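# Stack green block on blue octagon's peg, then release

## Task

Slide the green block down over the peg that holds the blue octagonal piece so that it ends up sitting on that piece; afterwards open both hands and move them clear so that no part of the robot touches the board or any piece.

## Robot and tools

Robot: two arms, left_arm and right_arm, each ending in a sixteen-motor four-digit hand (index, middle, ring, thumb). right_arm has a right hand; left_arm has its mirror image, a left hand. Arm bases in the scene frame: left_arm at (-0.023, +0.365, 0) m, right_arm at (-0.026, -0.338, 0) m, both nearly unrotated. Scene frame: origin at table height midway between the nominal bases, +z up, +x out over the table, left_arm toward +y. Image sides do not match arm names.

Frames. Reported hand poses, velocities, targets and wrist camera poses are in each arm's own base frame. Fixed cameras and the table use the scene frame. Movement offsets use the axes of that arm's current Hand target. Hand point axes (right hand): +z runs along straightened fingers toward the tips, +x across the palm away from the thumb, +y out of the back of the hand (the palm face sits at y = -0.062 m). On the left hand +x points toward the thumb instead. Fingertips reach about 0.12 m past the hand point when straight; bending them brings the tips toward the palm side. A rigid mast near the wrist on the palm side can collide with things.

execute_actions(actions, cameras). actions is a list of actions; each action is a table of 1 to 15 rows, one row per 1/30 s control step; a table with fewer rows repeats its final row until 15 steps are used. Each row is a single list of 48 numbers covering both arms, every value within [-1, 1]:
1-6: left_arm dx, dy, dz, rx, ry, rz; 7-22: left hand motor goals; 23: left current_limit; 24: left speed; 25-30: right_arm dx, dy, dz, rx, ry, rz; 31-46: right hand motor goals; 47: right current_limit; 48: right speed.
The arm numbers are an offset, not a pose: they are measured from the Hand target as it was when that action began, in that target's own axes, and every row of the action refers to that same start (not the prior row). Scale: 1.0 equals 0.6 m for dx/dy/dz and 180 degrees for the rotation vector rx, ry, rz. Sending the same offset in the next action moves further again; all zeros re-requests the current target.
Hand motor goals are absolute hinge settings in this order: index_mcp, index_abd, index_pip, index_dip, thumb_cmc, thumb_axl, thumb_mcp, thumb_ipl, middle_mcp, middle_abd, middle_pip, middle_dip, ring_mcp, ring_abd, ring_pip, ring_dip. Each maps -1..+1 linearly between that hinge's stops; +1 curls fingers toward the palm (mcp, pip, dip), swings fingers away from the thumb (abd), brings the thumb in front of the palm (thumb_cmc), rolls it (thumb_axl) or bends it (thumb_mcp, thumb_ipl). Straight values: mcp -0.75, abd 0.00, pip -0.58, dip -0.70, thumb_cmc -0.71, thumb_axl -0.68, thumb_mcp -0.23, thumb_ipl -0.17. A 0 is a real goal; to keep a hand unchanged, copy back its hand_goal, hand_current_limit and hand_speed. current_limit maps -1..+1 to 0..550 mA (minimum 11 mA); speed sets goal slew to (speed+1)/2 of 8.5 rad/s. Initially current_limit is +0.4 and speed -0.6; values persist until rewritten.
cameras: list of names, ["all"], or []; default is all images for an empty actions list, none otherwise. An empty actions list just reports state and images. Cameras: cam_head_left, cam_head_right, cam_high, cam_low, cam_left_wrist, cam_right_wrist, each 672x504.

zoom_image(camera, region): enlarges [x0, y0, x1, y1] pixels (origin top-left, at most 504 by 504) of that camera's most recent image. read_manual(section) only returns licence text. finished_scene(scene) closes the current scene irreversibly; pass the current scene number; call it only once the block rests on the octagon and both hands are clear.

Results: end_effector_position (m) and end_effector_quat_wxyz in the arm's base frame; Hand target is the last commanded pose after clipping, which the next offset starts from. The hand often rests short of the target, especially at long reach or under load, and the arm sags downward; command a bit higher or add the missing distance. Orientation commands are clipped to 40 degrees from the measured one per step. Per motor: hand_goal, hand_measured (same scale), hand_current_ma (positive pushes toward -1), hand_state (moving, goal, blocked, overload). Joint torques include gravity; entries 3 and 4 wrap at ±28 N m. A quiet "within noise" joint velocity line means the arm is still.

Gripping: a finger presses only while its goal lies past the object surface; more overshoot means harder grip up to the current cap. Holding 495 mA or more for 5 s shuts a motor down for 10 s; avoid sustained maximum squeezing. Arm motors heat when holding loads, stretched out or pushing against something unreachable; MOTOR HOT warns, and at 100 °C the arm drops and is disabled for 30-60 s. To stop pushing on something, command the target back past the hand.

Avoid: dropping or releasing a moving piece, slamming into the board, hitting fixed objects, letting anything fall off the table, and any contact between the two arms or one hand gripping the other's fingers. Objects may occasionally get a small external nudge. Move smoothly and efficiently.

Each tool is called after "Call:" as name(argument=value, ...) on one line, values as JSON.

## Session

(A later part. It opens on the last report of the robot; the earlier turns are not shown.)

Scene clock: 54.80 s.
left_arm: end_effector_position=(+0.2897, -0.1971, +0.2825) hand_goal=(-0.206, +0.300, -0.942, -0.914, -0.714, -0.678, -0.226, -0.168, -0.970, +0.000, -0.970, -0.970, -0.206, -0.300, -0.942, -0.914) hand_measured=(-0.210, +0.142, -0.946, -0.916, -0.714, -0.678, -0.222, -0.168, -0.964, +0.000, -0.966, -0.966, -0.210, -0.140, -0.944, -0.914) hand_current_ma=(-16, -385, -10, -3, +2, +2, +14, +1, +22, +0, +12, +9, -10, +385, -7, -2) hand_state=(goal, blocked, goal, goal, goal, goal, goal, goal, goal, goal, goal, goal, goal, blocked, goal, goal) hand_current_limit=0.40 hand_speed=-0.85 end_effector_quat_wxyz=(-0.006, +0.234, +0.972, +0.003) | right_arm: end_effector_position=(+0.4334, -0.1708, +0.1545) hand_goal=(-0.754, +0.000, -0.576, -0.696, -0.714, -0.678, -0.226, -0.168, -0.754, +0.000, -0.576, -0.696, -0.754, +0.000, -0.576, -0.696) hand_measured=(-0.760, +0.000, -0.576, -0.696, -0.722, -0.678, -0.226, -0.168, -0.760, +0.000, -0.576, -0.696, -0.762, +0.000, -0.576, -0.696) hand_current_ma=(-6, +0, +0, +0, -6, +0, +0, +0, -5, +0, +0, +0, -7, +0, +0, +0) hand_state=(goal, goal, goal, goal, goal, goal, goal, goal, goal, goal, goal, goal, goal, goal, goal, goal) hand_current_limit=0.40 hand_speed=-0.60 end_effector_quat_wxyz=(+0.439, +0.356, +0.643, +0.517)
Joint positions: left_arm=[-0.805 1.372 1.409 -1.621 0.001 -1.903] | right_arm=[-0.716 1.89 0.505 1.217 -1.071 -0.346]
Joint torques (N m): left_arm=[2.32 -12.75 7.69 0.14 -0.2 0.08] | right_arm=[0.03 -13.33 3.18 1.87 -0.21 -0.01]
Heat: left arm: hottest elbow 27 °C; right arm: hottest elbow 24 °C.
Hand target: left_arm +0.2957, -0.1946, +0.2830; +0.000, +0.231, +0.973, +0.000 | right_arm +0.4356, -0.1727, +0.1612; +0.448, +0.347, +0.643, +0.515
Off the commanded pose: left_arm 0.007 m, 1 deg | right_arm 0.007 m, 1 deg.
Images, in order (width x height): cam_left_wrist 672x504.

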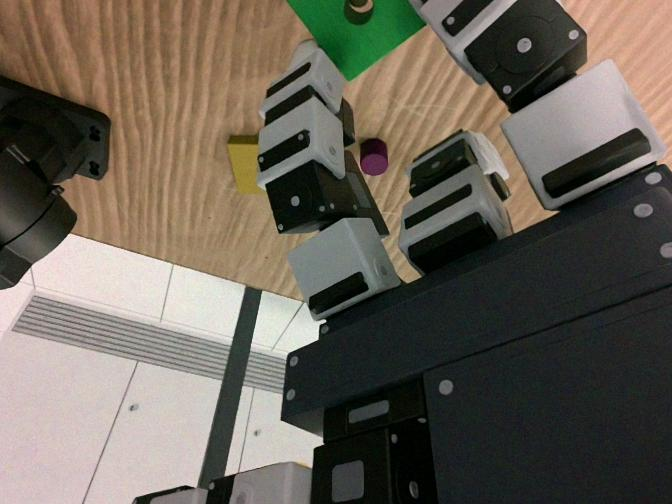

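Call:
execute_actions(actions=[[[-0.0011,0.0048,0,0,0,0,-0.2055,0.3,-0.942,-0.913,-0.714,-0.678,-0.226,-0.168,-0.97,0,-0.97,-0.97,-0.2055,-0.3,-0.942,-0.913,0.4,-0.85,0,0,0,0,0,0,-0.754,0,-0.576,-0.696,-0.714,-0.678,-0.226,-0.168,-0.754,0,-0.576,-0.696,-0.754,0,-0.576,-0.696,0.4,-0.6]]], cameras=["cam_left_wrist"])

Call:
zoom_image(camera="cam_left_wrist", region=[320, 0, 400, 50])

Scene clock: 55.70 s.
left_arm: end_effector_position=(+0.2909, -0.1949, +0.2811) hand_goal=(-0.206, +0.300, -0.942, -0.914, -0.714, -0.678, -0.226, -0.168, -0.970, +0.000, -0.970, -0.970, -0.206, -0.300, -0.942, -0.914) hand_measured=(-0.210, +0.142, -0.946, -0.916, -0.714, -0.678, -0.222, -0.168, -0.964, +0.000, -0.966, -0.966, -0.210, -0.140, -0.944, -0.914) hand_current_ma=(-16, -385, -10, -3, +2, +2, +14, +1, +22, +0, +12, +9, -10, +385, -7, -2) hand_state=(goal, blocked, goal, goal, goal, goal, goal, goal, goal, goal, goal, goal, goal, blocked, goal, goal) hand_current_limit=0.40 hand_speed=-0.85 end_effector_quat_wxyz=(-0.007, +0.235, +0.972, +0.004) | right_arm: end_effector_position=(+0.4334, -0.1708, +0.1545) hand_goal=(-0.754, +0.000, -0.576, -0.696, -0.714, -0.678, -0.226, -0.168, -0.754, +0.000, -0.576, -0.696, -0.754, +0.000, -0.576, -0.696) hand_measured=(-0.760, +0.000, -0.576, -0.696, -0.722, -0.678, -0.226, -0.168, -0.760, +0.000, -0.576, -0.696, -0.762, +0.000, -0.576, -0.696) hand_current_ma=(-6, +0, +0, +0, -6, +0, +0, +0, -5, +0, +0, +0, -7, +0, +0, +0) hand_state=(goal, goal, goal, goal, goal, goal, goal, goal, goal, goal, goal, goal, goal, goal, goal, goal) hand_current_limit=0.40 hand_speed=-0.60 end_effector_quat_wxyz=(+0.439, +0.356, +0.643, +0.517)
Joint positions: left_arm=[-0.799 1.372 1.405 -1.621 0.001 -1.895] | right_arm=[-0.716 1.89 0.505 1.217 -1.071 -0.346]
Joint torques (N m): left_arm=[2.49 -12.75 7.94 0.12 -0.2 0.03] | right_arm=[0.26 -13.57 3.19 1.91 -0.22 -0.02]
Heat: left arm: hottest elbow 27 °C; right arm: hottest elbow 24 °C.
Hand target: left_arm +0.2977, -0.1923, +0.2830; +0.000, +0.231, +0.973, +0.000 | right_arm +0.4356, -0.1727, +0.1612; +0.448, +0.347, +0.643, +0.515
Off the commanded pose: left_arm 0.007 m, 1 deg | right_arm 0.007 m, 1 deg.
Images, in order (width x height): cam_left_wrist 672x504.

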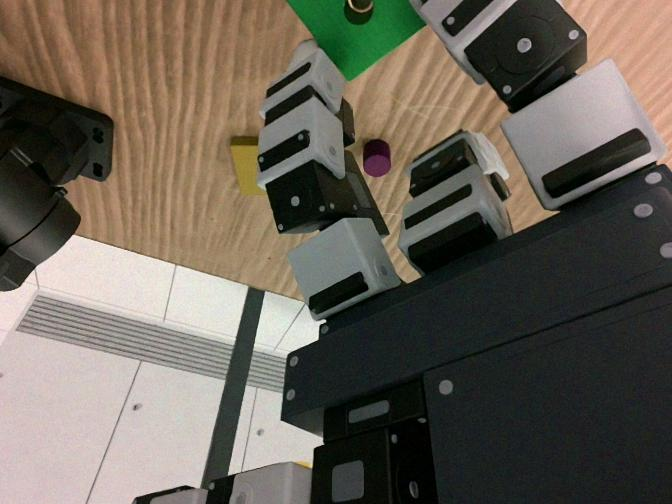

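Scaled by 6.300 from the camera's 672x504 image, which has a finer 960x720 frame.

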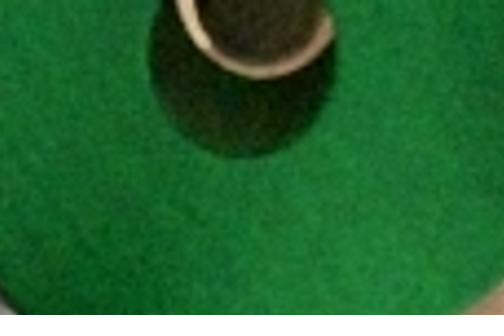

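Call:
execute_actions(actions=[[[0,0,0.01,0,0,0,-0.2055,0.3,-0.942,-0.913,-0.714,-0.678,-0.226,-0.168,-0.97,0,-0.97,-0.97,-0.2055,-0.3,-0.942,-0.913,0.4,-0.85,0,0,0,0,0,0,-0.754,0,-0.576,-0.696,-0.714,-0.678,-0.226,-0.168,-0.754,0,-0.576,-0.696,-0.754,0,-0.576,-0.696,0.4,-0.6]]], cameras=["cam_left_wrist"])

Call:
zoom_image(camera="cam_left_wrist", region=[320, 0, 400, 50])

Scene clock: 56.53 s.
left_arm: end_effector_position=(+0.2906, -0.1947, +0.2751) hand_goal=(-0.206, +0.300, -0.942, -0.914, -0.714, -0.678, -0.226, -0.168, -0.970, +0.000, -0.970, -0.970, -0.206, -0.300, -0.942, -0.914) hand_measured=(-0.212, +0.142, -0.946, -0.916, -0.714, -0.678, -0.222, -0.168, -0.964, +0.000, -0.966, -0.966, -0.212, -0.140, -0.946, -0.914) hand_current_ma=(-21, -385, -11, -3, +2, +2, +14, +1, +22, +0, +12, +9, -18, +385, -10, -2) hand_state=(goal, blocked, goal, goal, goal, goal, goal, goal, goal, goal, goal, goal, goal, blocked, goal, goal) hand_current_limit=0.40 hand_speed=-0.85 end_effector_quat_wxyz=(-0.008, +0.235, +0.972, +0.004) | right_arm: end_effector_position=(+0.4334, -0.1708, +0.1545) hand_goal=(-0.754, +0.000, -0.576, -0.696, -0.714, -0.678, -0.226, -0.168, -0.754, +0.000, -0.576, -0.696, -0.754, +0.000, -0.576, -0.696) hand_measured=(-0.760, +0.000, -0.576, -0.696, -0.722, -0.678, -0.226, -0.168, -0.760, +0.000, -0.576, -0.696, -0.762, +0.000, -0.576, -0.696) hand_current_ma=(-6, +0, +0, +0, -6, +0, +0, +0, -5, +0, +0, +0, -7, +0, +0, +0) hand_state=(goal, goal, goal, goal, goal, goal, goal, goal, goal, goal, goal, goal, goal, goal, goal, goal) hand_current_limit=0.40 hand_speed=-0.60 end_effector_quat_wxyz=(+0.439, +0.356, +0.643, +0.517)
Joint positions: left_arm=[-0.799 1.372 1.389 -1.607 0.001 -1.895] | right_arm=[-0.716 1.89 0.505 1.217 -1.071 -0.346]
Joint torques (N m): left_arm=[2.49 -12.86 7.91 0.2 -0.2 0.01] | right_arm=[0.38 -13.27 3.15 1.74 -0.17 -0.03]
Heat: left arm: hottest elbow 27 °C; right arm: hottest elbow 24 °C.
Hand target: left_arm +0.2977, -0.1923, +0.2770; +0.000, +0.231, +0.973, +0.000 | right_arm +0.4356, -0.1727, +0.1612; +0.448, +0.347, +0.643, +0.515
Off the commanded pose: left_arm 0.008 m, 1 deg | right_arm 0.007 m, 1 deg.
Images, in order (width x height): cam_left_wrist 672x504.

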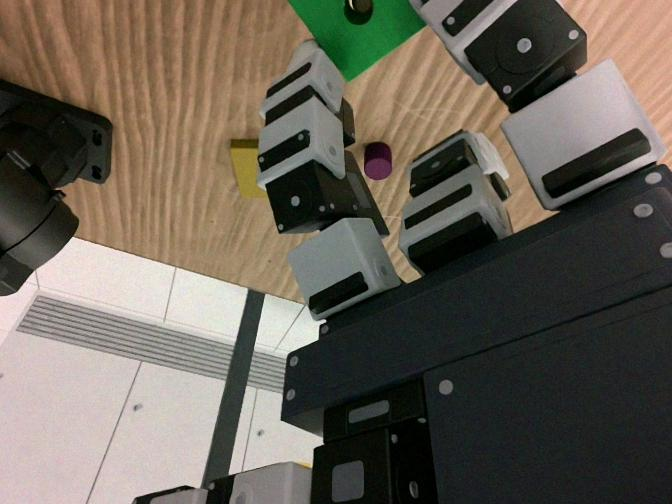

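Scaled by 6.300 from the camera's 672x504 image, which has a finer 960x720 frame.

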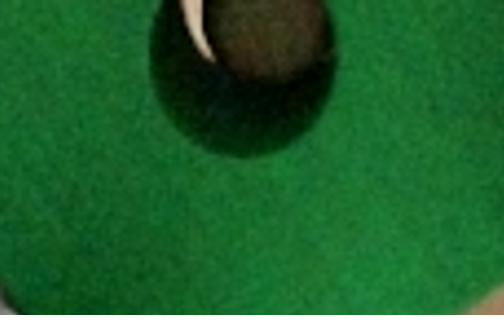

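Call:
execute_actions(actions=[[[0,0,0.0167,0,0,0,-0.2055,0.3,-0.942,-0.913,-0.714,-0.678,-0.226,-0.168,-0.97,0,-0.97,-0.97,-0.2055,-0.3,-0.942,-0.913,0.4,-0.85,0,0,0,0,0,0,-0.754,0,-0.576,-0.696,-0.714,-0.678,-0.226,-0.168,-0.754,0,-0.576,-0.696,-0.754,0,-0.576,-0.696,0.4,-0.6]]], cameras=["cam_left_wrist"])

Call:
zoom_image(camera="cam_left_wrist", region=[320, 0, 400, 50])

Scene clock: 57.37 s.
left_arm: end_effector_position=(+0.2906, -0.1947, +0.2656) hand_goal=(-0.206, +0.300, -0.942, -0.914, -0.714, -0.678, -0.226, -0.168, -0.970, +0.000, -0.970, -0.970, -0.206, -0.300, -0.942, -0.914) hand_measured=(-0.216, +0.142, -0.948, -0.918, -0.714, -0.678, -0.222, -0.168, -0.964, +0.000, -0.966, -0.966, -0.216, -0.140, -0.948, -0.916) hand_current_ma=(-40, -385, -22, -9, +2, +2, +14, +1, +22, +0, +12, +9, -34, +385, -22, -8) hand_state=(goal, blocked, goal, goal, goal, goal, goal, goal, goal, goal, goal, goal, goal, blocked, goal, goal) hand_current_limit=0.40 hand_speed=-0.85 end_effector_quat_wxyz=(-0.008, +0.235, +0.972, +0.004) | right_arm: end_effector_position=(+0.4334, -0.1708, +0.1545) hand_goal=(-0.754, +0.000, -0.576, -0.696, -0.714, -0.678, -0.226, -0.168, -0.754, +0.000, -0.576, -0.696, -0.754, +0.000, -0.576, -0.696) hand_measured=(-0.760, +0.000, -0.576, -0.696, -0.722, -0.678, -0.226, -0.168, -0.760, +0.000, -0.576, -0.696, -0.762, +0.000, -0.576, -0.696) hand_current_ma=(-6, +0, +0, +0, -6, +0, +0, +0, -5, +0, +0, +0, -7, +0, +0, +0) hand_state=(goal, goal, goal, goal, goal, goal, goal, goal, goal, goal, goal, goal, goal, goal, goal, goal) hand_current_limit=0.40 hand_speed=-0.60 end_effector_quat_wxyz=(+0.439, +0.356, +0.643, +0.517)
Joint positions: left_arm=[-0.799 1.372 1.364 -1.582 0.002 -1.895] | right_arm=[-0.716 1.89 0.505 1.217 -1.071 -0.346]
Joint torques (N m): left_arm=[2.49 -12.81 7.79 0.24 -0.22 0.01] | right_arm=[-0.38 -13.86 3.03 1.94 -0.22 -0.01]
Heat: left arm: hottest elbow 27 °C; right arm: hottest elbow 24 °C.
Hand target: left_arm +0.2977, -0.1923, +0.2670; +0.000, +0.231, +0.973, +0.000 | right_arm +0.4356, -0.1727, +0.1612; +0.448, +0.347, +0.643, +0.515
Off the commanded pose: left_arm 0.008 m, 1 deg | right_arm 0.007 m, 1 deg.
Images, in order (width x height): cam_left_wrist 672x504.

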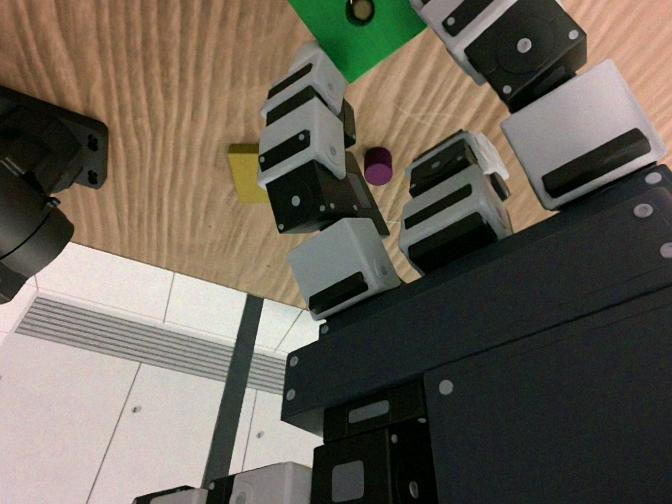

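Scaled by 6.300 from the camera's 672x504 image, which has a finer 960x720 frame.

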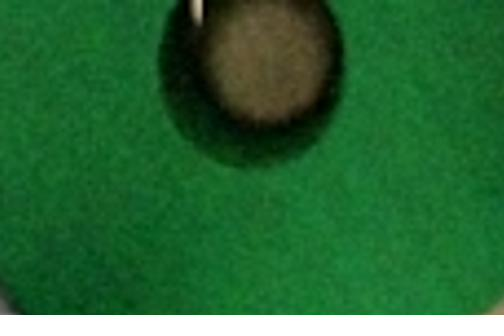

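Call:
execute_actions(actions=[[[0.0048,-0.0203,0.0,0,0,0,-0.2055,0.3,-0.942,-0.913,-0.714,-0.678,-0.226,-0.168,-0.97,0,-0.97,-0.97,-0.2055,-0.3,-0.942,-0.913,0.4,-0.85,0,0,0,0,0,0,-0.754,0,-0.576,-0.696,-0.714,-0.678,-0.226,-0.168,-0.754,0,-0.576,-0.696,-0.754,0,-0.576,-0.696,0.4,-0.6]],[[0,0,0.0167,0,0,0,-0.2055,0.3,-0.942,-0.913,-0.714,-0.678,-0.226,-0.168,-0.97,0,-0.97,-0.97,-0.2055,-0.3,-0.942,-0.913,0.4,-0.85,0,0,0,0,0,0,-0.754,0,-0.576,-0.696,-0.714,-0.678,-0.226,-0.168,-0.754,0,-0.576,-0.696,-0.754,0,-0.576,-0.696,0.4,-0.6]]], cameras=["cam_left_wrist"])

Call:
zoom_image(camera="cam_left_wrist", region=[320, 0, 400, 50])

Scene clock: 59.30 s.
left_arm: end_effector_position=(+0.2893, -0.1955, +0.2566) hand_goal=(-0.206, +0.300, -0.942, -0.914, -0.714, -0.678, -0.226, -0.168, -0.970, +0.000, -0.970, -0.970, -0.206, -0.300, -0.942, -0.914) hand_measured=(-0.218, +0.142, -0.950, -0.918, -0.714, -0.678, -0.222, -0.168, -0.964, +0.000, -0.966, -0.966, -0.216, -0.142, -0.948, -0.916) hand_current_ma=(-43, -385, -23, -9, +2, +2, +14, +1, +22, +0, +12, +9, -34, +385, -22, -8) hand_state=(goal, blocked, goal, goal, goal, goal, goal, goal, goal, goal, goal, goal, goal, blocked, goal, goal) hand_current_limit=0.40 hand_speed=-0.85 end_effector_quat_wxyz=(-0.007, +0.227, +0.974, +0.003) | right_arm: end_effector_position=(+0.4334, -0.1708, +0.1545) hand_goal=(-0.754, +0.000, -0.576, -0.696, -0.714, -0.678, -0.226, -0.168, -0.754, +0.000, -0.576, -0.696, -0.754, +0.000, -0.576, -0.696) hand_measured=(-0.760, +0.000, -0.576, -0.696, -0.722, -0.678, -0.226, -0.168, -0.760, +0.000, -0.576, -0.696, -0.762, +0.000, -0.576, -0.696) hand_current_ma=(-6, +0, +0, +0, -6, +0, +0, +0, -5, +0, +0, +0, -7, +0, +0, +0) hand_state=(goal, goal, goal, goal, goal, goal, goal, goal, goal, goal, goal, goal, goal, goal, goal, goal) hand_current_limit=0.40 hand_speed=-0.60 end_effector_quat_wxyz=(+0.439, +0.356, +0.643, +0.517)
Joint positions: left_arm=[-0.8 1.372 1.341 -1.555 0.003 -1.913] | right_arm=[-0.716 1.89 0.505 1.217 -1.071 -0.346]
Joint torques (N m): left_arm=[-0.09 -12.45 7.8 0.23 -0.22 -0.14] | right_arm=[-0.56 -13.45 3.12 1.98 -0.19 0.01]
Heat: left arm: hottest elbow 27 °C; right arm: hottest elbow 24 °C.
Hand target: left_arm +0.2896, -0.2020, +0.2570; +0.000, +0.231, +0.973, +0.000 | right_arm +0.4356, -0.1727, +0.1612; +0.448, +0.347, +0.643, +0.515
Off the commanded pose: left_arm 0.006 m, 1 deg | right_arm 0.007 m, 1 deg.
Images, in order (width x height): cam_left_wrist 672x504.

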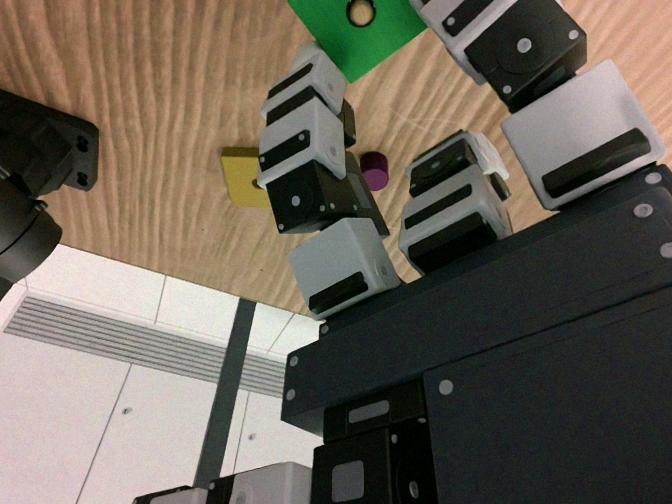

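Scaled by 6.300 from the camera's 672x504 image, which has a finer 960x720 frame.

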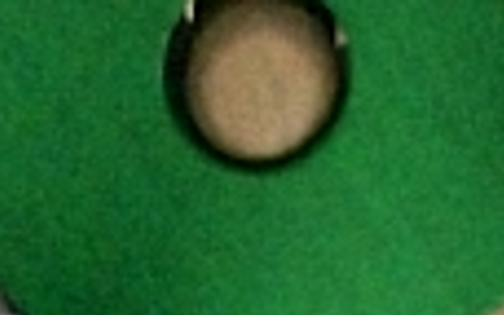

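Call:
execute_actions(actions=[[[0,0,0.0333,0,0,0,-0.2055,0.3,-0.942,-0.913,-0.714,-0.678,-0.226,-0.168,-0.97,0,-0.97,-0.97,-0.2055,-0.3,-0.942,-0.913,0.4,-0.85,0,0,0,0,0,0,-0.754,0,-0.576,-0.696,-0.714,-0.678,-0.226,-0.168,-0.754,0,-0.576,-0.696,-0.754,0,-0.576,-0.696,0.4,-0.6]],[[0,0,0.0333,0,0,0,-0.2055,0.3,-0.942,-0.913,-0.714,-0.678,-0.226,-0.168,-0.97,0,-0.97,-0.97,-0.2055,-0.3,-0.942,-0.913,0.4,-0.85,0,0,0,0,0,0,-0.754,0,-0.576,-0.696,-0.714,-0.678,-0.226,-0.168,-0.754,0,-0.576,-0.696,-0.754,0,-0.576,-0.696,0.4,-0.6]]], cameras=["cam_left_wrist"])

Call:
zoom_image(camera="cam_left_wrist", region=[320, 0, 400, 50])

Scene clock: 60.77 s.
left_arm: end_effector_position=(+0.2891, -0.1954, +0.2180) hand_goal=(-0.206, +0.300, -0.942, -0.914, -0.714, -0.678, -0.226, -0.168, -0.970, +0.000, -0.970, -0.970, -0.206, -0.300, -0.942, -0.914) hand_measured=(-0.218, +0.142, -0.950, -0.918, -0.714, -0.678, -0.222, -0.168, -0.964, +0.000, -0.966, -0.966, -0.216, -0.142, -0.950, -0.916) hand_current_ma=(-44, -385, -25, -9, +2, +2, +14, +1, +22, +0, +12, +9, -35, +385, -23, -8) hand_state=(goal, blocked, goal, goal, goal, goal, goal, goal, goal, goal, goal, goal, goal, blocked, goal, goal) hand_current_limit=0.40 hand_speed=-0.85 end_effector_quat_wxyz=(-0.004, +0.226, +0.974, +0.001) | right_arm: end_effector_position=(+0.4334, -0.1708, +0.1545) hand_goal=(-0.754, +0.000, -0.576, -0.696, -0.714, -0.678, -0.226, -0.168, -0.754, +0.000, -0.576, -0.696, -0.754, +0.000, -0.576, -0.696) hand_measured=(-0.760, +0.000, -0.576, -0.696, -0.722, -0.678, -0.226, -0.168, -0.760, +0.000, -0.576, -0.696, -0.762, +0.000, -0.576, -0.696) hand_current_ma=(-6, +0, +0, +0, -6, +0, +0, +0, -5, +0, +0, +0, -7, +0, +0, +0) hand_state=(goal, goal, goal, goal, goal, goal, goal, goal, goal, goal, goal, goal, goal, goal, goal, goal) hand_current_limit=0.40 hand_speed=-0.60 end_effector_quat_wxyz=(+0.439, +0.356, +0.643, +0.517)
Joint positions: left_arm=[-0.8 1.375 1.244 -1.448 0.003 -1.915] | right_arm=[-0.716 1.89 0.505 1.217 -1.071 -0.346]
Joint torques (N m): left_arm=[-0.03 -11.99 7.76 0.16 -0.24 -0.12] | right_arm=[0.09 -13.22 3.03 1.77 -0.25 -0.01]
Heat: left arm: hottest elbow 27 °C; right arm: hottest elbow 24 °C.
Hand target: left_arm +0.2896, -0.2020, +0.2170; +0.000, +0.231, +0.973, +0.000 | right_arm +0.4356, -0.1727, +0.1612; +0.448, +0.347, +0.643, +0.515
Off the commanded pose: left_arm 0.007 m, 1 deg | right_arm 0.007 m, 1 deg.
Images, in order (width x height): cam_left_wrist 672x504.

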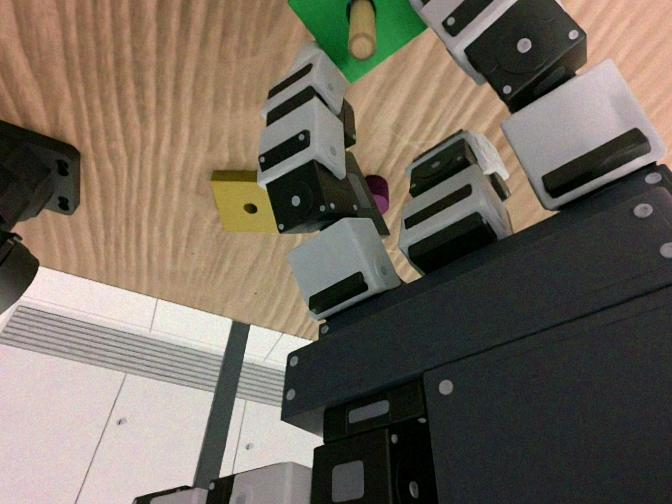

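Scaled by 6.300 from the camera's 672x504 image, which has a finer 960x720 frame.

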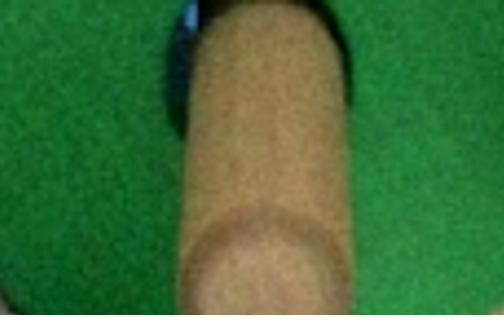

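Call:
execute_actions(actions=[[[0,0,0.0333,0,0,0,-0.2055,0.3,-0.942,-0.913,-0.714,-0.678,-0.226,-0.168,-0.97,0,-0.97,-0.97,-0.2055,-0.3,-0.942,-0.913,0.4,-0.85,0,0,0,0,0,0,-0.754,0,-0.576,-0.696,-0.714,-0.678,-0.226,-0.168,-0.754,0,-0.576,-0.696,-0.754,0,-0.576,-0.696,0.4,-0.6]],[[0,0,0.0283,0,0,0,-0.2055,0.3,-0.942,-0.913,-0.714,-0.678,-0.226,-0.168,-0.97,0,-0.97,-0.97,-0.2055,-0.3,-0.942,-0.913,0.4,-0.85,0,0,0,0,0,0,-0.754,0,-0.576,-0.696,-0.714,-0.678,-0.226,-0.168,-0.754,0,-0.576,-0.696,-0.754,0,-0.576,-0.696,0.4,-0.6]]], cameras=["cam_low", "cam_left_wrist"])

Call:
zoom_image(camera="cam_low", region=[370, 140, 510, 245])

Scene clock: 62.40 s.
left_arm: end_effector_position=(+0.2894, -0.1957, +0.1816) hand_goal=(-0.206, +0.300, -0.942, -0.914, -0.714, -0.678, -0.226, -0.168, -0.970, +0.000, -0.970, -0.970, -0.206, -0.300, -0.942, -0.914) hand_measured=(-0.218, +0.142, -0.950, -0.918, -0.714, -0.678, -0.222, -0.168, -0.964, +0.000, -0.966, -0.966, -0.216, -0.142, -0.950, -0.916) hand_current_ma=(-44, -385, -25, -9, +2, +2, +14, +1, +22, +0, +12, +9, -35, +385, -24, -8) hand_state=(goal, blocked, goal, goal, goal, goal, goal, goal, goal, goal, goal, goal, goal, blocked, goal, goal) hand_current_limit=0.40 hand_speed=-0.85 end_effector_quat_wxyz=(-0.003, +0.226, +0.974, +0.000) | right_arm: end_effector_position=(+0.4334, -0.1708, +0.1545) hand_goal=(-0.754, +0.000, -0.576, -0.696, -0.714, -0.678, -0.226, -0.168, -0.754, +0.000, -0.576, -0.696, -0.754, +0.000, -0.576, -0.696) hand_measured=(-0.760, +0.000, -0.576, -0.696, -0.722, -0.678, -0.226, -0.168, -0.760, +0.000, -0.576, -0.696, -0.762, +0.000, -0.576, -0.696) hand_current_ma=(-6, +0, +0, +0, -6, +0, +0, +0, -5, +0, +0, +0, -7, +0, +0, +0) hand_state=(goal, goal, goal, goal, goal, goal, goal, goal, goal, goal, goal, goal, goal, goal, goal, goal) hand_current_limit=0.40 hand_speed=-0.60 end_effector_quat_wxyz=(+0.439, +0.356, +0.643, +0.517)
Joint positions: left_arm=[-0.8 1.392 1.164 -1.349 0.003 -1.915] | right_arm=[-0.716 1.89 0.505 1.217 -1.071 -0.346]
Joint torques (N m): left_arm=[-0.03 -11.99 7.6 0.13 -0.24 -0.11] | right_arm=[-0.32 -13.27 3.22 2.1 -0.19 -0.04]
Heat: left arm: hottest elbow 27 °C; right arm: hottest elbow 24 °C.
Hand target: left_arm +0.2896, -0.2020, +0.1801; +0.000, +0.231, +0.973, +0.000 | right_arm +0.4356, -0.1727, +0.1612; +0.448, +0.347, +0.643, +0.515
Off the commanded pose: left_arm 0.006 m, 1 deg | right_arm 0.007 m, 1 deg.
Images, in order (width x height): cam_low 672x504, cam_left_wrist 672x504.

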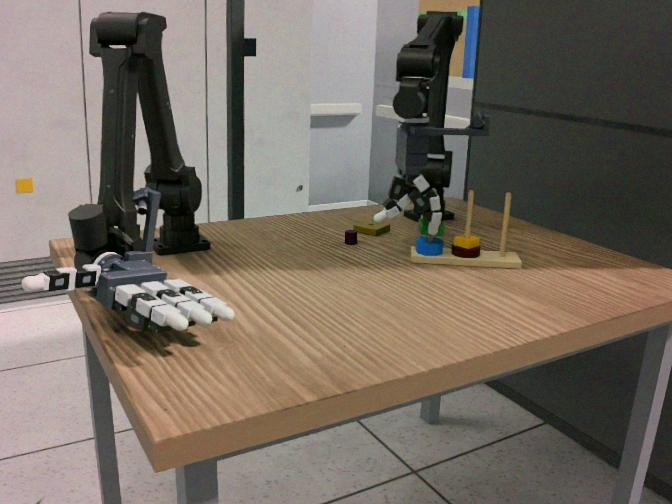

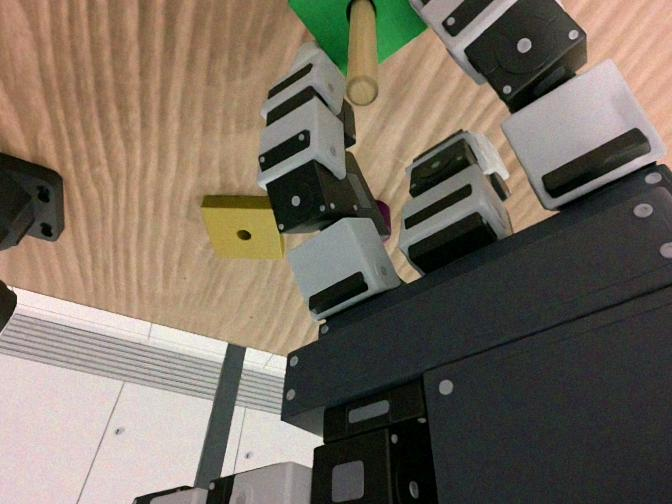

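Scaled by 3.600 from the camera's 672x504 image, which has a finer 960x720 frame.

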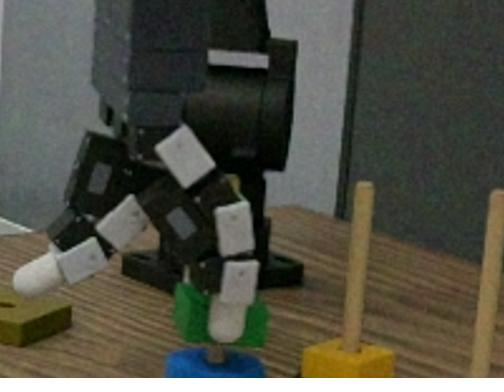

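Call:
execute_actions(actions=[[[0,0,0.01,0,0,0,-0.2055,0.3,-0.942,-0.913,-0.714,-0.678,-0.226,-0.168,-0.97,0,-0.97,-0.97,-0.2055,-0.3,-0.942,-0.913,0.4,-0.85,0,0,0,0,0,0,-0.754,0,-0.576,-0.696,-0.714,-0.678,-0.226,-0.168,-0.754,0,-0.576,-0.696,-0.754,0,-0.576,-0.696,0.4,-0.6]]], cameras=["cam_low"])

Call:
zoom_image(camera="cam_low", region=[400, 190, 470, 260])

Scene clock: 63.27 s.
left_arm: end_effector_position=(+0.2894, -0.1958, +0.1763) hand_goal=(-0.206, +0.300, -0.942, -0.914, -0.714, -0.678, -0.226, -0.168, -0.970, +0.000, -0.970, -0.970, -0.206, -0.300, -0.942, -0.914) hand_measured=(-0.218, +0.142, -0.950, -0.918, -0.714, -0.678, -0.222, -0.168, -0.964, +0.000, -0.966, -0.966, -0.216, -0.142, -0.950, -0.916) hand_current_ma=(-44, -385, -25, -9, +2, +2, +14, +1, +22, +0, +12, +9, -35, +385, -24, -8) hand_state=(goal, blocked, goal, goal, goal, goal, goal, goal, goal, goal, goal, goal, goal, blocked, goal, goal) hand_current_limit=0.40 hand_speed=-0.85 end_effector_quat_wxyz=(-0.002, +0.226, +0.974, -0.001) | right_arm: end_effector_position=(+0.4334, -0.1708, +0.1545) hand_goal=(-0.754, +0.000, -0.576, -0.696, -0.714, -0.678, -0.226, -0.168, -0.754, +0.000, -0.576, -0.696, -0.754, +0.000, -0.576, -0.696) hand_measured=(-0.760, +0.000, -0.576, -0.696, -0.722, -0.678, -0.226, -0.168, -0.760, +0.000, -0.576, -0.696, -0.762, +0.000, -0.576, -0.696) hand_current_ma=(-6, +0, +0, +0, -6, +0, +0, +0, -5, +0, +0, +0, -7, +0, +0, +0) hand_state=(goal, goal, goal, goal, goal, goal, goal, goal, goal, goal, goal, goal, goal, goal, goal, goal) hand_current_limit=0.40 hand_speed=-0.60 end_effector_quat_wxyz=(+0.439, +0.356, +0.643, +0.517)
Joint positions: left_arm=[-0.8 1.393 1.152 -1.332 0.003 -1.915] | right_arm=[-0.716 1.89 0.505 1.217 -1.071 -0.346]
Joint torques (N m): left_arm=[-0.03 -11.75 7.53 0.13 -0.24 -0.11] | right_arm=[-0.56 -13.1 3.15 2.03 -0.25 -0.04]
Heat: left arm: hottest elbow 27 °C; right arm: hottest elbow 24 °C.
Hand target: left_arm +0.2896, -0.2019, +0.1741; +0.000, +0.231, +0.973, +0.000 | right_arm +0.4356, -0.1727, +0.1612; +0.448, +0.347, +0.643, +0.515
Off the commanded pose: left_arm 0.007 m, 1 deg | right_arm 0.007 m, 1 deg.
Images, in order (width x height): cam_low 672x504.

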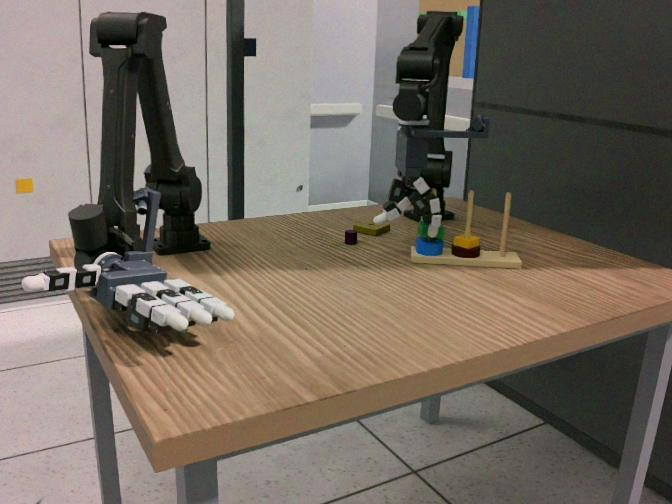

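Scaled by 7.200 from the camera's 672x504 image, which has a finer 960x720 frame.

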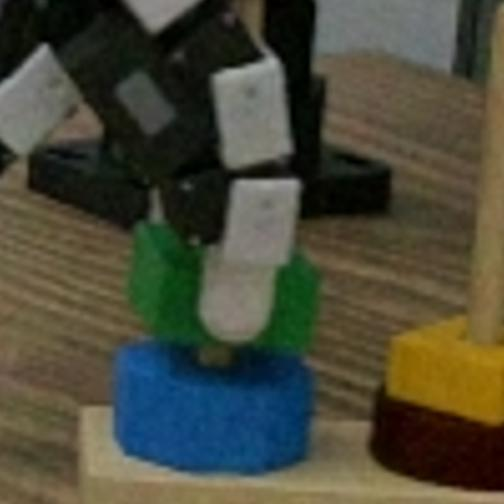

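Call:
execute_actions(actions=[[[0,0,0.0083,0,0,0,-0.2055,0.3,-0.942,-0.913,-0.714,-0.678,-0.226,-0.168,-0.97,0,-0.97,-0.97,-0.2055,-0.3,-0.942,-0.913,0.4,-0.85,0,0,0,0,0,0,-0.754,0,-0.576,-0.696,-0.714,-0.678,-0.226,-0.168,-0.754,0,-0.576,-0.696,-0.754,0,-0.576,-0.696,0.4,-0.6]]], cameras=["cam_low"])

Call:
zoom_image(camera="cam_low", region=[400, 190, 470, 260])

Scene clock: 64.13 s.
left_arm: end_effector_position=(+0.2896, -0.1959, +0.1713) hand_goal=(-0.206, +0.300, -0.942, -0.914, -0.714, -0.678, -0.226, -0.168, -0.970, +0.000, -0.970, -0.970, -0.206, -0.300, -0.942, -0.914) hand_measured=(-0.218, +0.142, -0.950, -0.918, -0.714, -0.678, -0.222, -0.168, -0.964, +0.000, -0.966, -0.966, -0.216, -0.142, -0.950, -0.916) hand_current_ma=(-44, -385, -25, -9, +2, +2, +14, +1, +22, +0, +12, +9, -35, +385, -24, -8) hand_state=(goal, blocked, goal, goal, goal, goal, goal, goal, goal, goal, goal, goal, goal, blocked, goal, goal) hand_current_limit=0.40 hand_speed=-0.85 end_effector_quat_wxyz=(-0.002, +0.226, +0.974, -0.001) | right_arm: end_effector_position=(+0.4334, -0.1708, +0.1545) hand_goal=(-0.754, +0.000, -0.576, -0.696, -0.714, -0.678, -0.226, -0.168, -0.754, +0.000, -0.576, -0.696, -0.754, +0.000, -0.576, -0.696) hand_measured=(-0.760, +0.000, -0.576, -0.696, -0.722, -0.678, -0.226, -0.168, -0.760, +0.000, -0.576, -0.696, -0.762, +0.000, -0.576, -0.696) hand_current_ma=(-6, +0, +0, +0, -6, +0, +0, +0, -5, +0, +0, +0, -7, +0, +0, +0) hand_state=(goal, goal, goal, goal, goal, goal, goal, goal, goal, goal, goal, goal, goal, goal, goal, goal) hand_current_limit=0.40 hand_speed=-0.60 end_effector_quat_wxyz=(+0.439, +0.356, +0.643, +0.517)
Joint positions: left_arm=[-0.8 1.397 1.142 -1.318 0.003 -1.915] | right_arm=[-0.716 1.89 0.505 1.217 -1.071 -0.346]
Joint torques (N m): left_arm=[-0.03 -11.81 7.5 0.13 -0.24 -0.12] | right_arm=[0.03 -13.33 3.03 1.77 -0.17 0.03]
Heat: left arm: hottest elbow 27 °C; right arm: hottest elbow 24 °C.
Hand target: left_arm +0.2896, -0.2019, +0.1691; +0.000, +0.231, +0.973, +0.000 | right_arm +0.4356, -0.1727, +0.1612; +0.448, +0.347, +0.643, +0.515
Off the commanded pose: left_arm 0.006 m, 1 deg | right_arm 0.007 m, 1 deg.
Images, in order (width x height): cam_low 672x504.

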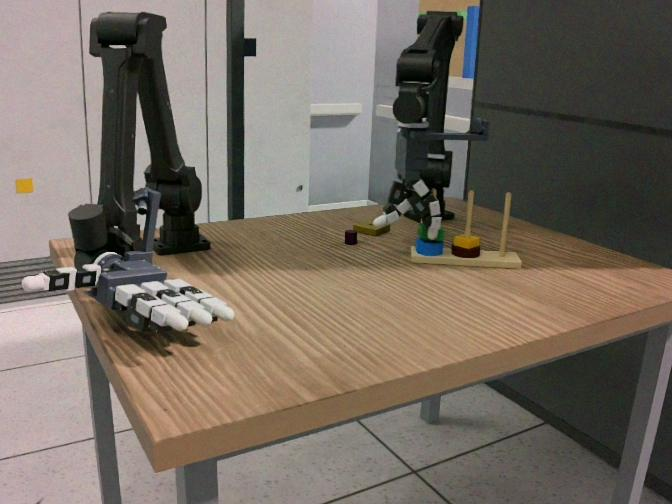

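Scaled by 7.200 from the camera's 672x504 image, which has a finer 960x720 frame.

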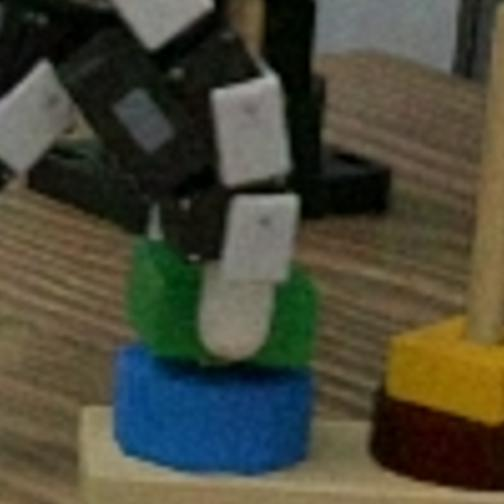

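Call:
execute_actions(actions=[[[0,0,0.0067,0,0,0,-0.2055,0.3,-0.942,-0.913,-0.714,-0.678,-0.226,-0.168,-0.97,0,-0.97,-0.97,-0.2055,-0.3,-0.942,-0.913,0.4,-0.85,0,0,0,0,0,0,-0.754,0,-0.576,-0.696,-0.714,-0.678,-0.226,-0.168,-0.754,0,-0.576,-0.696,-0.754,0,-0.576,-0.696,0.4,-0.6]]], cameras=["cam_low"])

Call:
zoom_image(camera="cam_low", region=[400, 190, 470, 260])

Scene clock: 64.97 s.
left_arm: end_effector_position=(+0.2896, -0.1959, +0.1674) hand_goal=(-0.206, +0.300, -0.942, -0.914, -0.714, -0.678, -0.226, -0.168, -0.970, +0.000, -0.970, -0.970, -0.206, -0.300, -0.942, -0.914) hand_measured=(-0.218, +0.142, -0.950, -0.918, -0.714, -0.678, -0.222, -0.168, -0.964, +0.000, -0.966, -0.966, -0.216, -0.142, -0.950, -0.916) hand_current_ma=(-44, -385, -25, -9, +2, +2, +14, +1, +22, +0, +12, +9, -35, +385, -24, -8) hand_state=(goal, blocked, goal, goal, goal, goal, goal, goal, goal, goal, goal, goal, goal, blocked, goal, goal) hand_current_limit=0.40 hand_speed=-0.85 end_effector_quat_wxyz=(-0.002, +0.226, +0.974, -0.001) | right_arm: end_effector_position=(+0.4334, -0.1708, +0.1545) hand_goal=(-0.754, +0.000, -0.576, -0.696, -0.714, -0.678, -0.226, -0.168, -0.754, +0.000, -0.576, -0.696, -0.754, +0.000, -0.576, -0.696) hand_measured=(-0.760, +0.000, -0.576, -0.696, -0.722, -0.678, -0.226, -0.168, -0.760, +0.000, -0.576, -0.696, -0.762, +0.000, -0.576, -0.696) hand_current_ma=(-6, +0, +0, +0, -6, +0, +0, +0, -5, +0, +0, +0, -7, +0, +0, +0) hand_state=(goal, goal, goal, goal, goal, goal, goal, goal, goal, goal, goal, goal, goal, goal, goal, goal) hand_current_limit=0.40 hand_speed=-0.60 end_effector_quat_wxyz=(+0.439, +0.356, +0.643, +0.517)
Joint positions: left_arm=[-0.8 1.4 1.134 -1.307 0.003 -1.915] | right_arm=[-0.716 1.89 0.505 1.217 -1.071 -0.346]
Joint torques (N m): left_arm=[-0.03 -11.81 7.49 0.13 -0.24 -0.12] | right_arm=[-0.32 -13.68 3.15 1.84 -0.19 0]
Heat: left arm: hottest elbow 27 °C; right arm: hottest elbow 24 °C.
Hand target: left_arm +0.2896, -0.2019, +0.1651; +0.000, +0.231, +0.973, +0.000 | right_arm +0.4356, -0.1727, +0.1612; +0.448, +0.347, +0.643, +0.515
Off the commanded pose: left_arm 0.006 m, 1 deg | right_arm 0.007 m, 1 deg.
Images, in order (width x height): cam_low 672x504.

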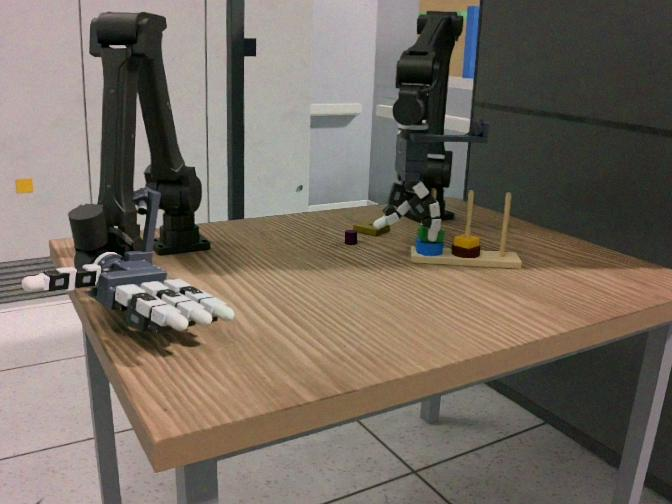

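Scaled by 7.200 from the camera's 672x504 image, which has a finer 960x720 frame.

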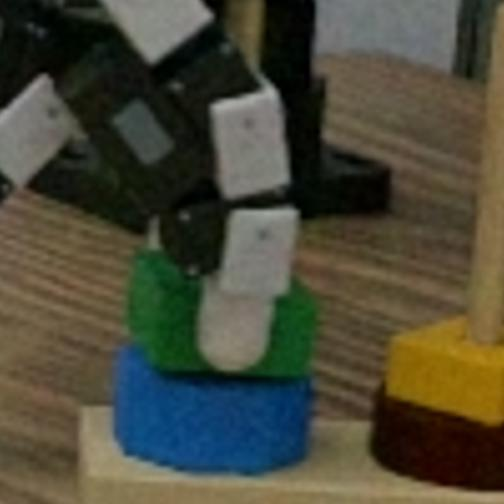

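Call:
execute_actions(actions=[[[0,0,0.0042,0,0,0,-0.2055,0.3,-0.942,-0.913,-0.714,-0.678,-0.226,-0.168,-0.97,0,-0.97,-0.97,-0.2055,-0.3,-0.942,-0.913,0.4,-0.85,0,0,0,0,0,0,-0.754,0,-0.576,-0.696,-0.714,-0.678,-0.226,-0.168,-0.754,0,-0.576,-0.696,-0.754,0,-0.576,-0.696,0.4,-0.6]]], cameras=["cam_low"])

Call:
zoom_image(camera="cam_low", region=[400, 190, 470, 260])

Scene clock: 65.83 s.
left_arm: end_effector_position=(+0.2895, -0.1958, +0.1653) hand_goal=(-0.206, +0.300, -0.942, -0.914, -0.714, -0.678, -0.226, -0.168, -0.970, +0.000, -0.970, -0.970, -0.206, -0.300, -0.942, -0.914) hand_measured=(-0.218, +0.142, -0.950, -0.918, -0.714, -0.678, -0.222, -0.168, -0.964, +0.000, -0.966, -0.966, -0.216, -0.142, -0.950, -0.916) hand_current_ma=(-44, -385, -25, -9, +2, +2, +14, +1, +22, +0, +12, +9, -35, +385, -24, -8) hand_state=(goal, blocked, goal, goal, goal, goal, goal, goal, goal, goal, goal, goal, goal, blocked, goal, goal) hand_current_limit=0.40 hand_speed=-0.85 end_effector_quat_wxyz=(-0.002, +0.226, +0.974, -0.001) | right_arm: end_effector_position=(+0.4334, -0.1708, +0.1545) hand_goal=(-0.754, +0.000, -0.576, -0.696, -0.714, -0.678, -0.226, -0.168, -0.754, +0.000, -0.576, -0.696, -0.754, +0.000, -0.576, -0.696) hand_measured=(-0.760, +0.000, -0.576, -0.696, -0.722, -0.678, -0.226, -0.168, -0.760, +0.000, -0.576, -0.696, -0.762, +0.000, -0.576, -0.696) hand_current_ma=(-6, +0, +0, +0, -6, +0, +0, +0, -5, +0, +0, +0, -7, +0, +0, +0) hand_state=(goal, goal, goal, goal, goal, goal, goal, goal, goal, goal, goal, goal, goal, goal, goal, goal) hand_current_limit=0.40 hand_speed=-0.60 end_effector_quat_wxyz=(+0.439, +0.356, +0.643, +0.517)
Joint positions: left_arm=[-0.8 1.401 1.13 -1.302 0.003 -1.915] | right_arm=[-0.716 1.89 0.505 1.217 -1.071 -0.346]
Joint torques (N m): left_arm=[0.03 -11.75 7.46 0.16 -0.25 -0.11] | right_arm=[0.5 -13.39 3.29 1.98 -0.22 -0.01]
Heat: left arm: hottest elbow 27 °C; right arm: hottest elbow 24 °C.
Hand target: left_arm +0.2896, -0.2019, +0.1627; +0.000, +0.231, +0.973, +0.000 | right_arm +0.4356, -0.1727, +0.1612; +0.448, +0.347, +0.643, +0.515
Off the commanded pose: left_arm 0.007 m, 1 deg | right_arm 0.007 m, 1 deg.
Images, in order (width x height): cam_low 672x504.

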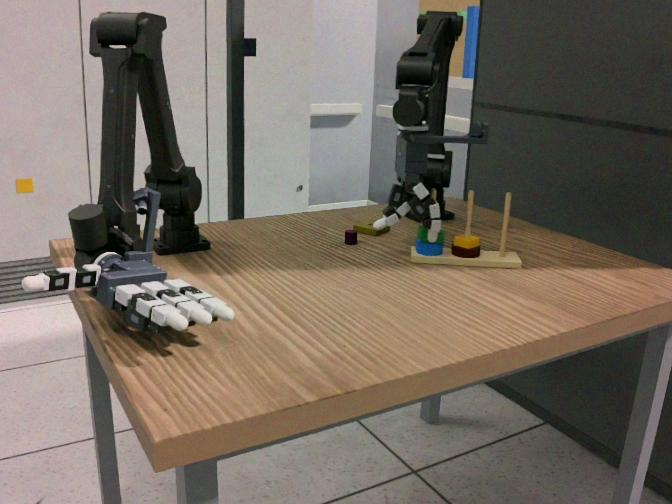

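Scaled by 7.200 from the camera's 672x504 image, which has a finer 960x720 frame.

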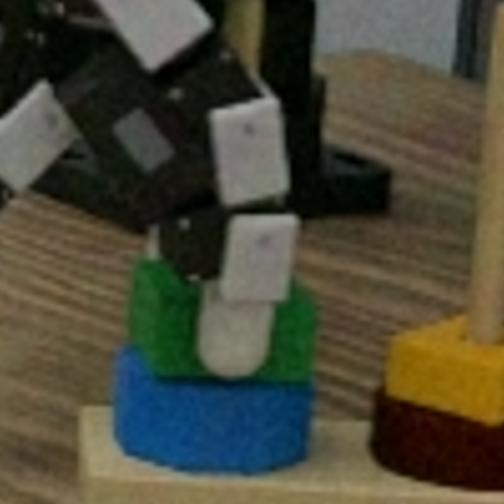

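Call:
execute_actions(actions=[[[0,0,0.0033,0,0,0,-0.2055,0.3,-0.942,-0.913,-0.714,-0.678,-0.226,-0.168,-0.97,0,-0.97,-0.97,-0.2055,-0.3,-0.942,-0.913,0.4,-0.85,0,0,0,0,0,0,-0.754,0,-0.576,-0.696,-0.714,-0.678,-0.226,-0.168,-0.754,0,-0.576,-0.696,-0.754,0,-0.576,-0.696,0.4,-0.6]]], cameras=["cam_low"])

Call:
zoom_image(camera="cam_low", region=[400, 190, 470, 260])

Scene clock: 66.67 s.
left_arm: end_effector_position=(+0.2896, -0.1959, +0.1641) hand_goal=(-0.206, +0.300, -0.942, -0.914, -0.714, -0.678, -0.226, -0.168, -0.970, +0.000, -0.970, -0.970, -0.206, -0.300, -0.942, -0.914) hand_measured=(-0.218, +0.142, -0.950, -0.918, -0.714, -0.678, -0.222, -0.168, -0.964, +0.000, -0.966, -0.966, -0.214, -0.142, -0.950, -0.916) hand_current_ma=(-44, -385, -25, -9, +2, +2, +14, +1, +22, +0, +12, +9, -28, +385, -24, -8) hand_state=(goal, blocked, goal, goal, goal, goal, goal, goal, goal, goal, goal, goal, goal, blocked, goal, goal) hand_current_limit=0.40 hand_speed=-0.85 end_effector_quat_wxyz=(-0.001, +0.226, +0.974, -0.001) | right_arm: end_effector_position=(+0.4334, -0.1708, +0.1545) hand_goal=(-0.754, +0.000, -0.576, -0.696, -0.714, -0.678, -0.226, -0.168, -0.754, +0.000, -0.576, -0.696, -0.754, +0.000, -0.576, -0.696) hand_measured=(-0.760, +0.000, -0.576, -0.696, -0.722, -0.678, -0.226, -0.168, -0.760, +0.000, -0.576, -0.696, -0.762, +0.000, -0.576, -0.696) hand_current_ma=(-6, +0, +0, +0, -6, +0, +0, +0, -5, +0, +0, +0, -7, +0, +0, +0) hand_state=(goal, goal, goal, goal, goal, goal, goal, goal, goal, goal, goal, goal, goal, goal, goal, goal) hand_current_limit=0.40 hand_speed=-0.60 end_effector_quat_wxyz=(+0.439, +0.356, +0.643, +0.517)
Joint positions: left_arm=[-0.8 1.401 1.127 -1.297 0.003 -1.915] | right_arm=[-0.716 1.89 0.505 1.217 -1.071 -0.346]
Joint torques (N m): left_arm=[-0.03 -11.58 7.36 0.21 -0.24 -0.11] | right_arm=[-0.09 -13.51 3.07 1.92 -0.16 0.03]
Heat: left arm: hottest elbow 27 °C; right arm: hottest elbow 24 °C.
Hand target: left_arm +0.2897, -0.2020, +0.1606; +0.000, +0.231, +0.973, +0.000 | right_arm +0.4356, -0.1727, +0.1612; +0.448, +0.347, +0.643, +0.515
Off the commanded pose: left_arm 0.007 m, 1 deg | right_arm 0.007 m, 1 deg.
Images, in order (width x height): cam_low 672x504.

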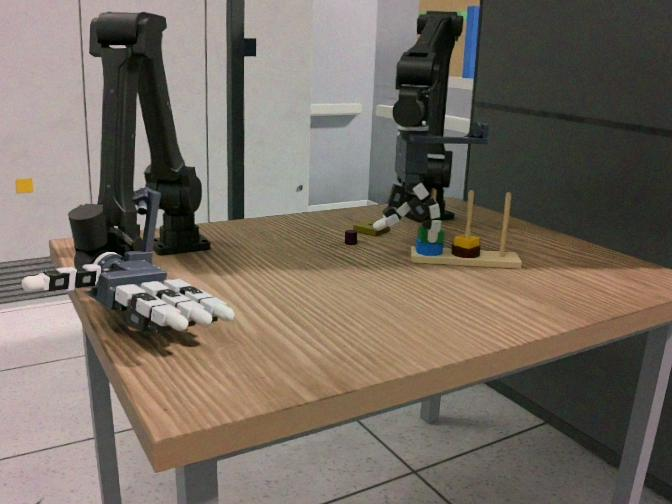

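Scaled by 7.200 from the camera's 672x504 image, which has a finer 960x720 frame.

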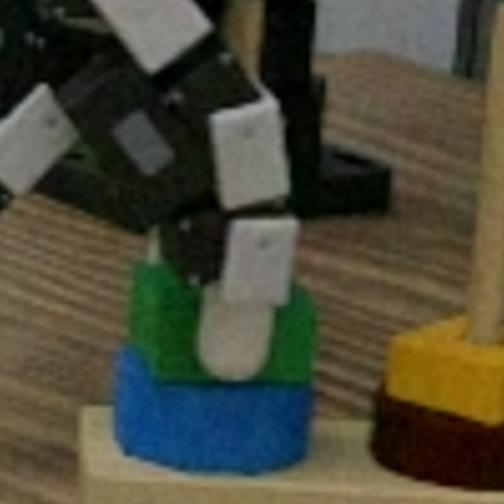

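Call:
execute_actions(actions=[[[0,0,-0.002,0,0,0,-0.2055,0.15,-0.942,-0.913,-0.714,-0.678,-0.226,-0.168,-0.97,0,-0.97,-0.97,-0.2055,-0.15,-0.942,-0.913,0.4,-0.93,0,0,0,0,0,0,-0.754,0,-0.576,-0.696,-0.714,-0.678,-0.226,-0.168,-0.754,0,-0.576,-0.696,-0.754,0,-0.576,-0.696,0.4,-0.6]],[[0,0,0,0,0,0,-0.2055,0.12,-0.942,-0.913,-0.714,-0.678,-0.226,-0.168,-0.97,0,-0.97,-0.97,-0.2055,-0.12,-0.942,-0.913,0.4,-0.95,0,0,0,0,0,0,-0.754,0,-0.576,-0.696,-0.714,-0.678,-0.226,-0.168,-0.754,0,-0.576,-0.696,-0.754,0,-0.576,-0.696,0.4,-0.6]]], cameras=["cam_low"])

Call:
zoom_image(camera="cam_low", region=[400, 190, 470, 260])

Scene clock: 68.03 s.
left_arm: end_effector_position=(+0.2896, -0.1959, +0.1641) hand_goal=(-0.206, +0.120, -0.942, -0.914, -0.714, -0.678, -0.226, -0.168, -0.970, +0.000, -0.970, -0.970, -0.206, -0.120, -0.942, -0.914) hand_measured=(-0.218, +0.122, -0.944, -0.916, -0.714, -0.678, -0.222, -0.168, -0.964, +0.000, -0.966, -0.966, -0.214, -0.122, -0.946, -0.916) hand_current_ma=(-42, +7, -8, -7, +2, +2, +14, +1, +22, +0, +12, +9, -28, -6, -11, -8) hand_state=(goal, goal, goal, goal, goal, goal, goal, goal, goal, goal, goal, goal, goal, goal, goal, goal) hand_current_limit=0.40 hand_speed=-0.95 end_effector_quat_wxyz=(-0.001, +0.226, +0.974, -0.001) | right_arm: end_effector_position=(+0.4334, -0.1708, +0.1545) hand_goal=(-0.754, +0.000, -0.576, -0.696, -0.714, -0.678, -0.226, -0.168, -0.754, +0.000, -0.576, -0.696, -0.754, +0.000, -0.576, -0.696) hand_measured=(-0.760, +0.000, -0.576, -0.696, -0.722, -0.678, -0.226, -0.168, -0.760, +0.000, -0.576, -0.696, -0.762, +0.000, -0.576, -0.696) hand_current_ma=(-6, +0, +0, +0, -6, +0, +0, +0, -5, +0, +0, +0, -7, +0, +0, +0) hand_state=(goal, goal, goal, goal, goal, goal, goal, goal, goal, goal, goal, goal, goal, goal, goal, goal) hand_current_limit=0.40 hand_speed=-0.60 end_effector_quat_wxyz=(+0.439, +0.356, +0.643, +0.517)
Joint positions: left_arm=[-0.8 1.401 1.127 -1.297 0.003 -1.915] | right_arm=[-0.716 1.89 0.505 1.217 -1.071 -0.346]
Joint torques (N m): left_arm=[-0.09 -11.69 7.51 0.09 -0.25 -0.11] | right_arm=[-0.32 -13.92 3.03 1.66 -0.19 -0.03]
Heat: left arm: hottest elbow 28 °C; right arm: hottest elbow 24 °C.
Hand target: left_arm +0.2896, -0.2020, +0.1618; +0.000, +0.231, +0.973, +0.000 | right_arm +0.4356, -0.1727, +0.1612; +0.448, +0.347, +0.643, +0.515
Off the commanded pose: left_arm 0.006 m, 1 deg | right_arm 0.007 m, 1 deg.
Images, in order (width x height): cam_low 672x504.

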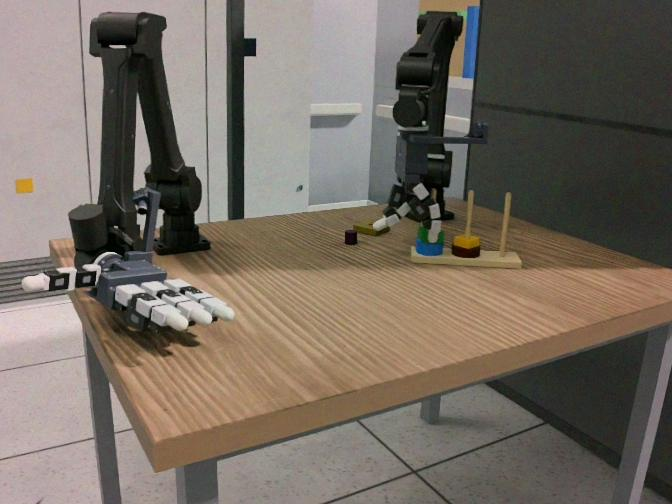

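Scaled by 7.200 from the camera's 672x504 image, which has a finer 960x720 frame.

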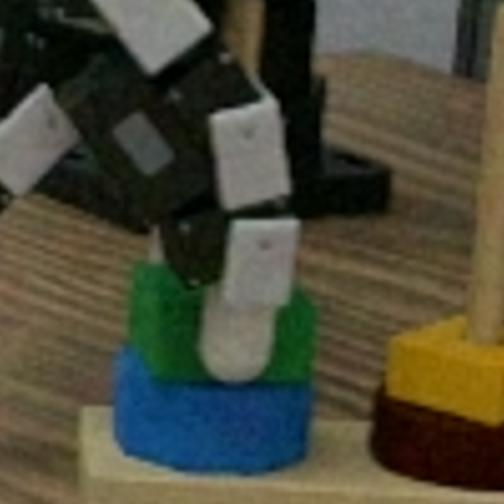

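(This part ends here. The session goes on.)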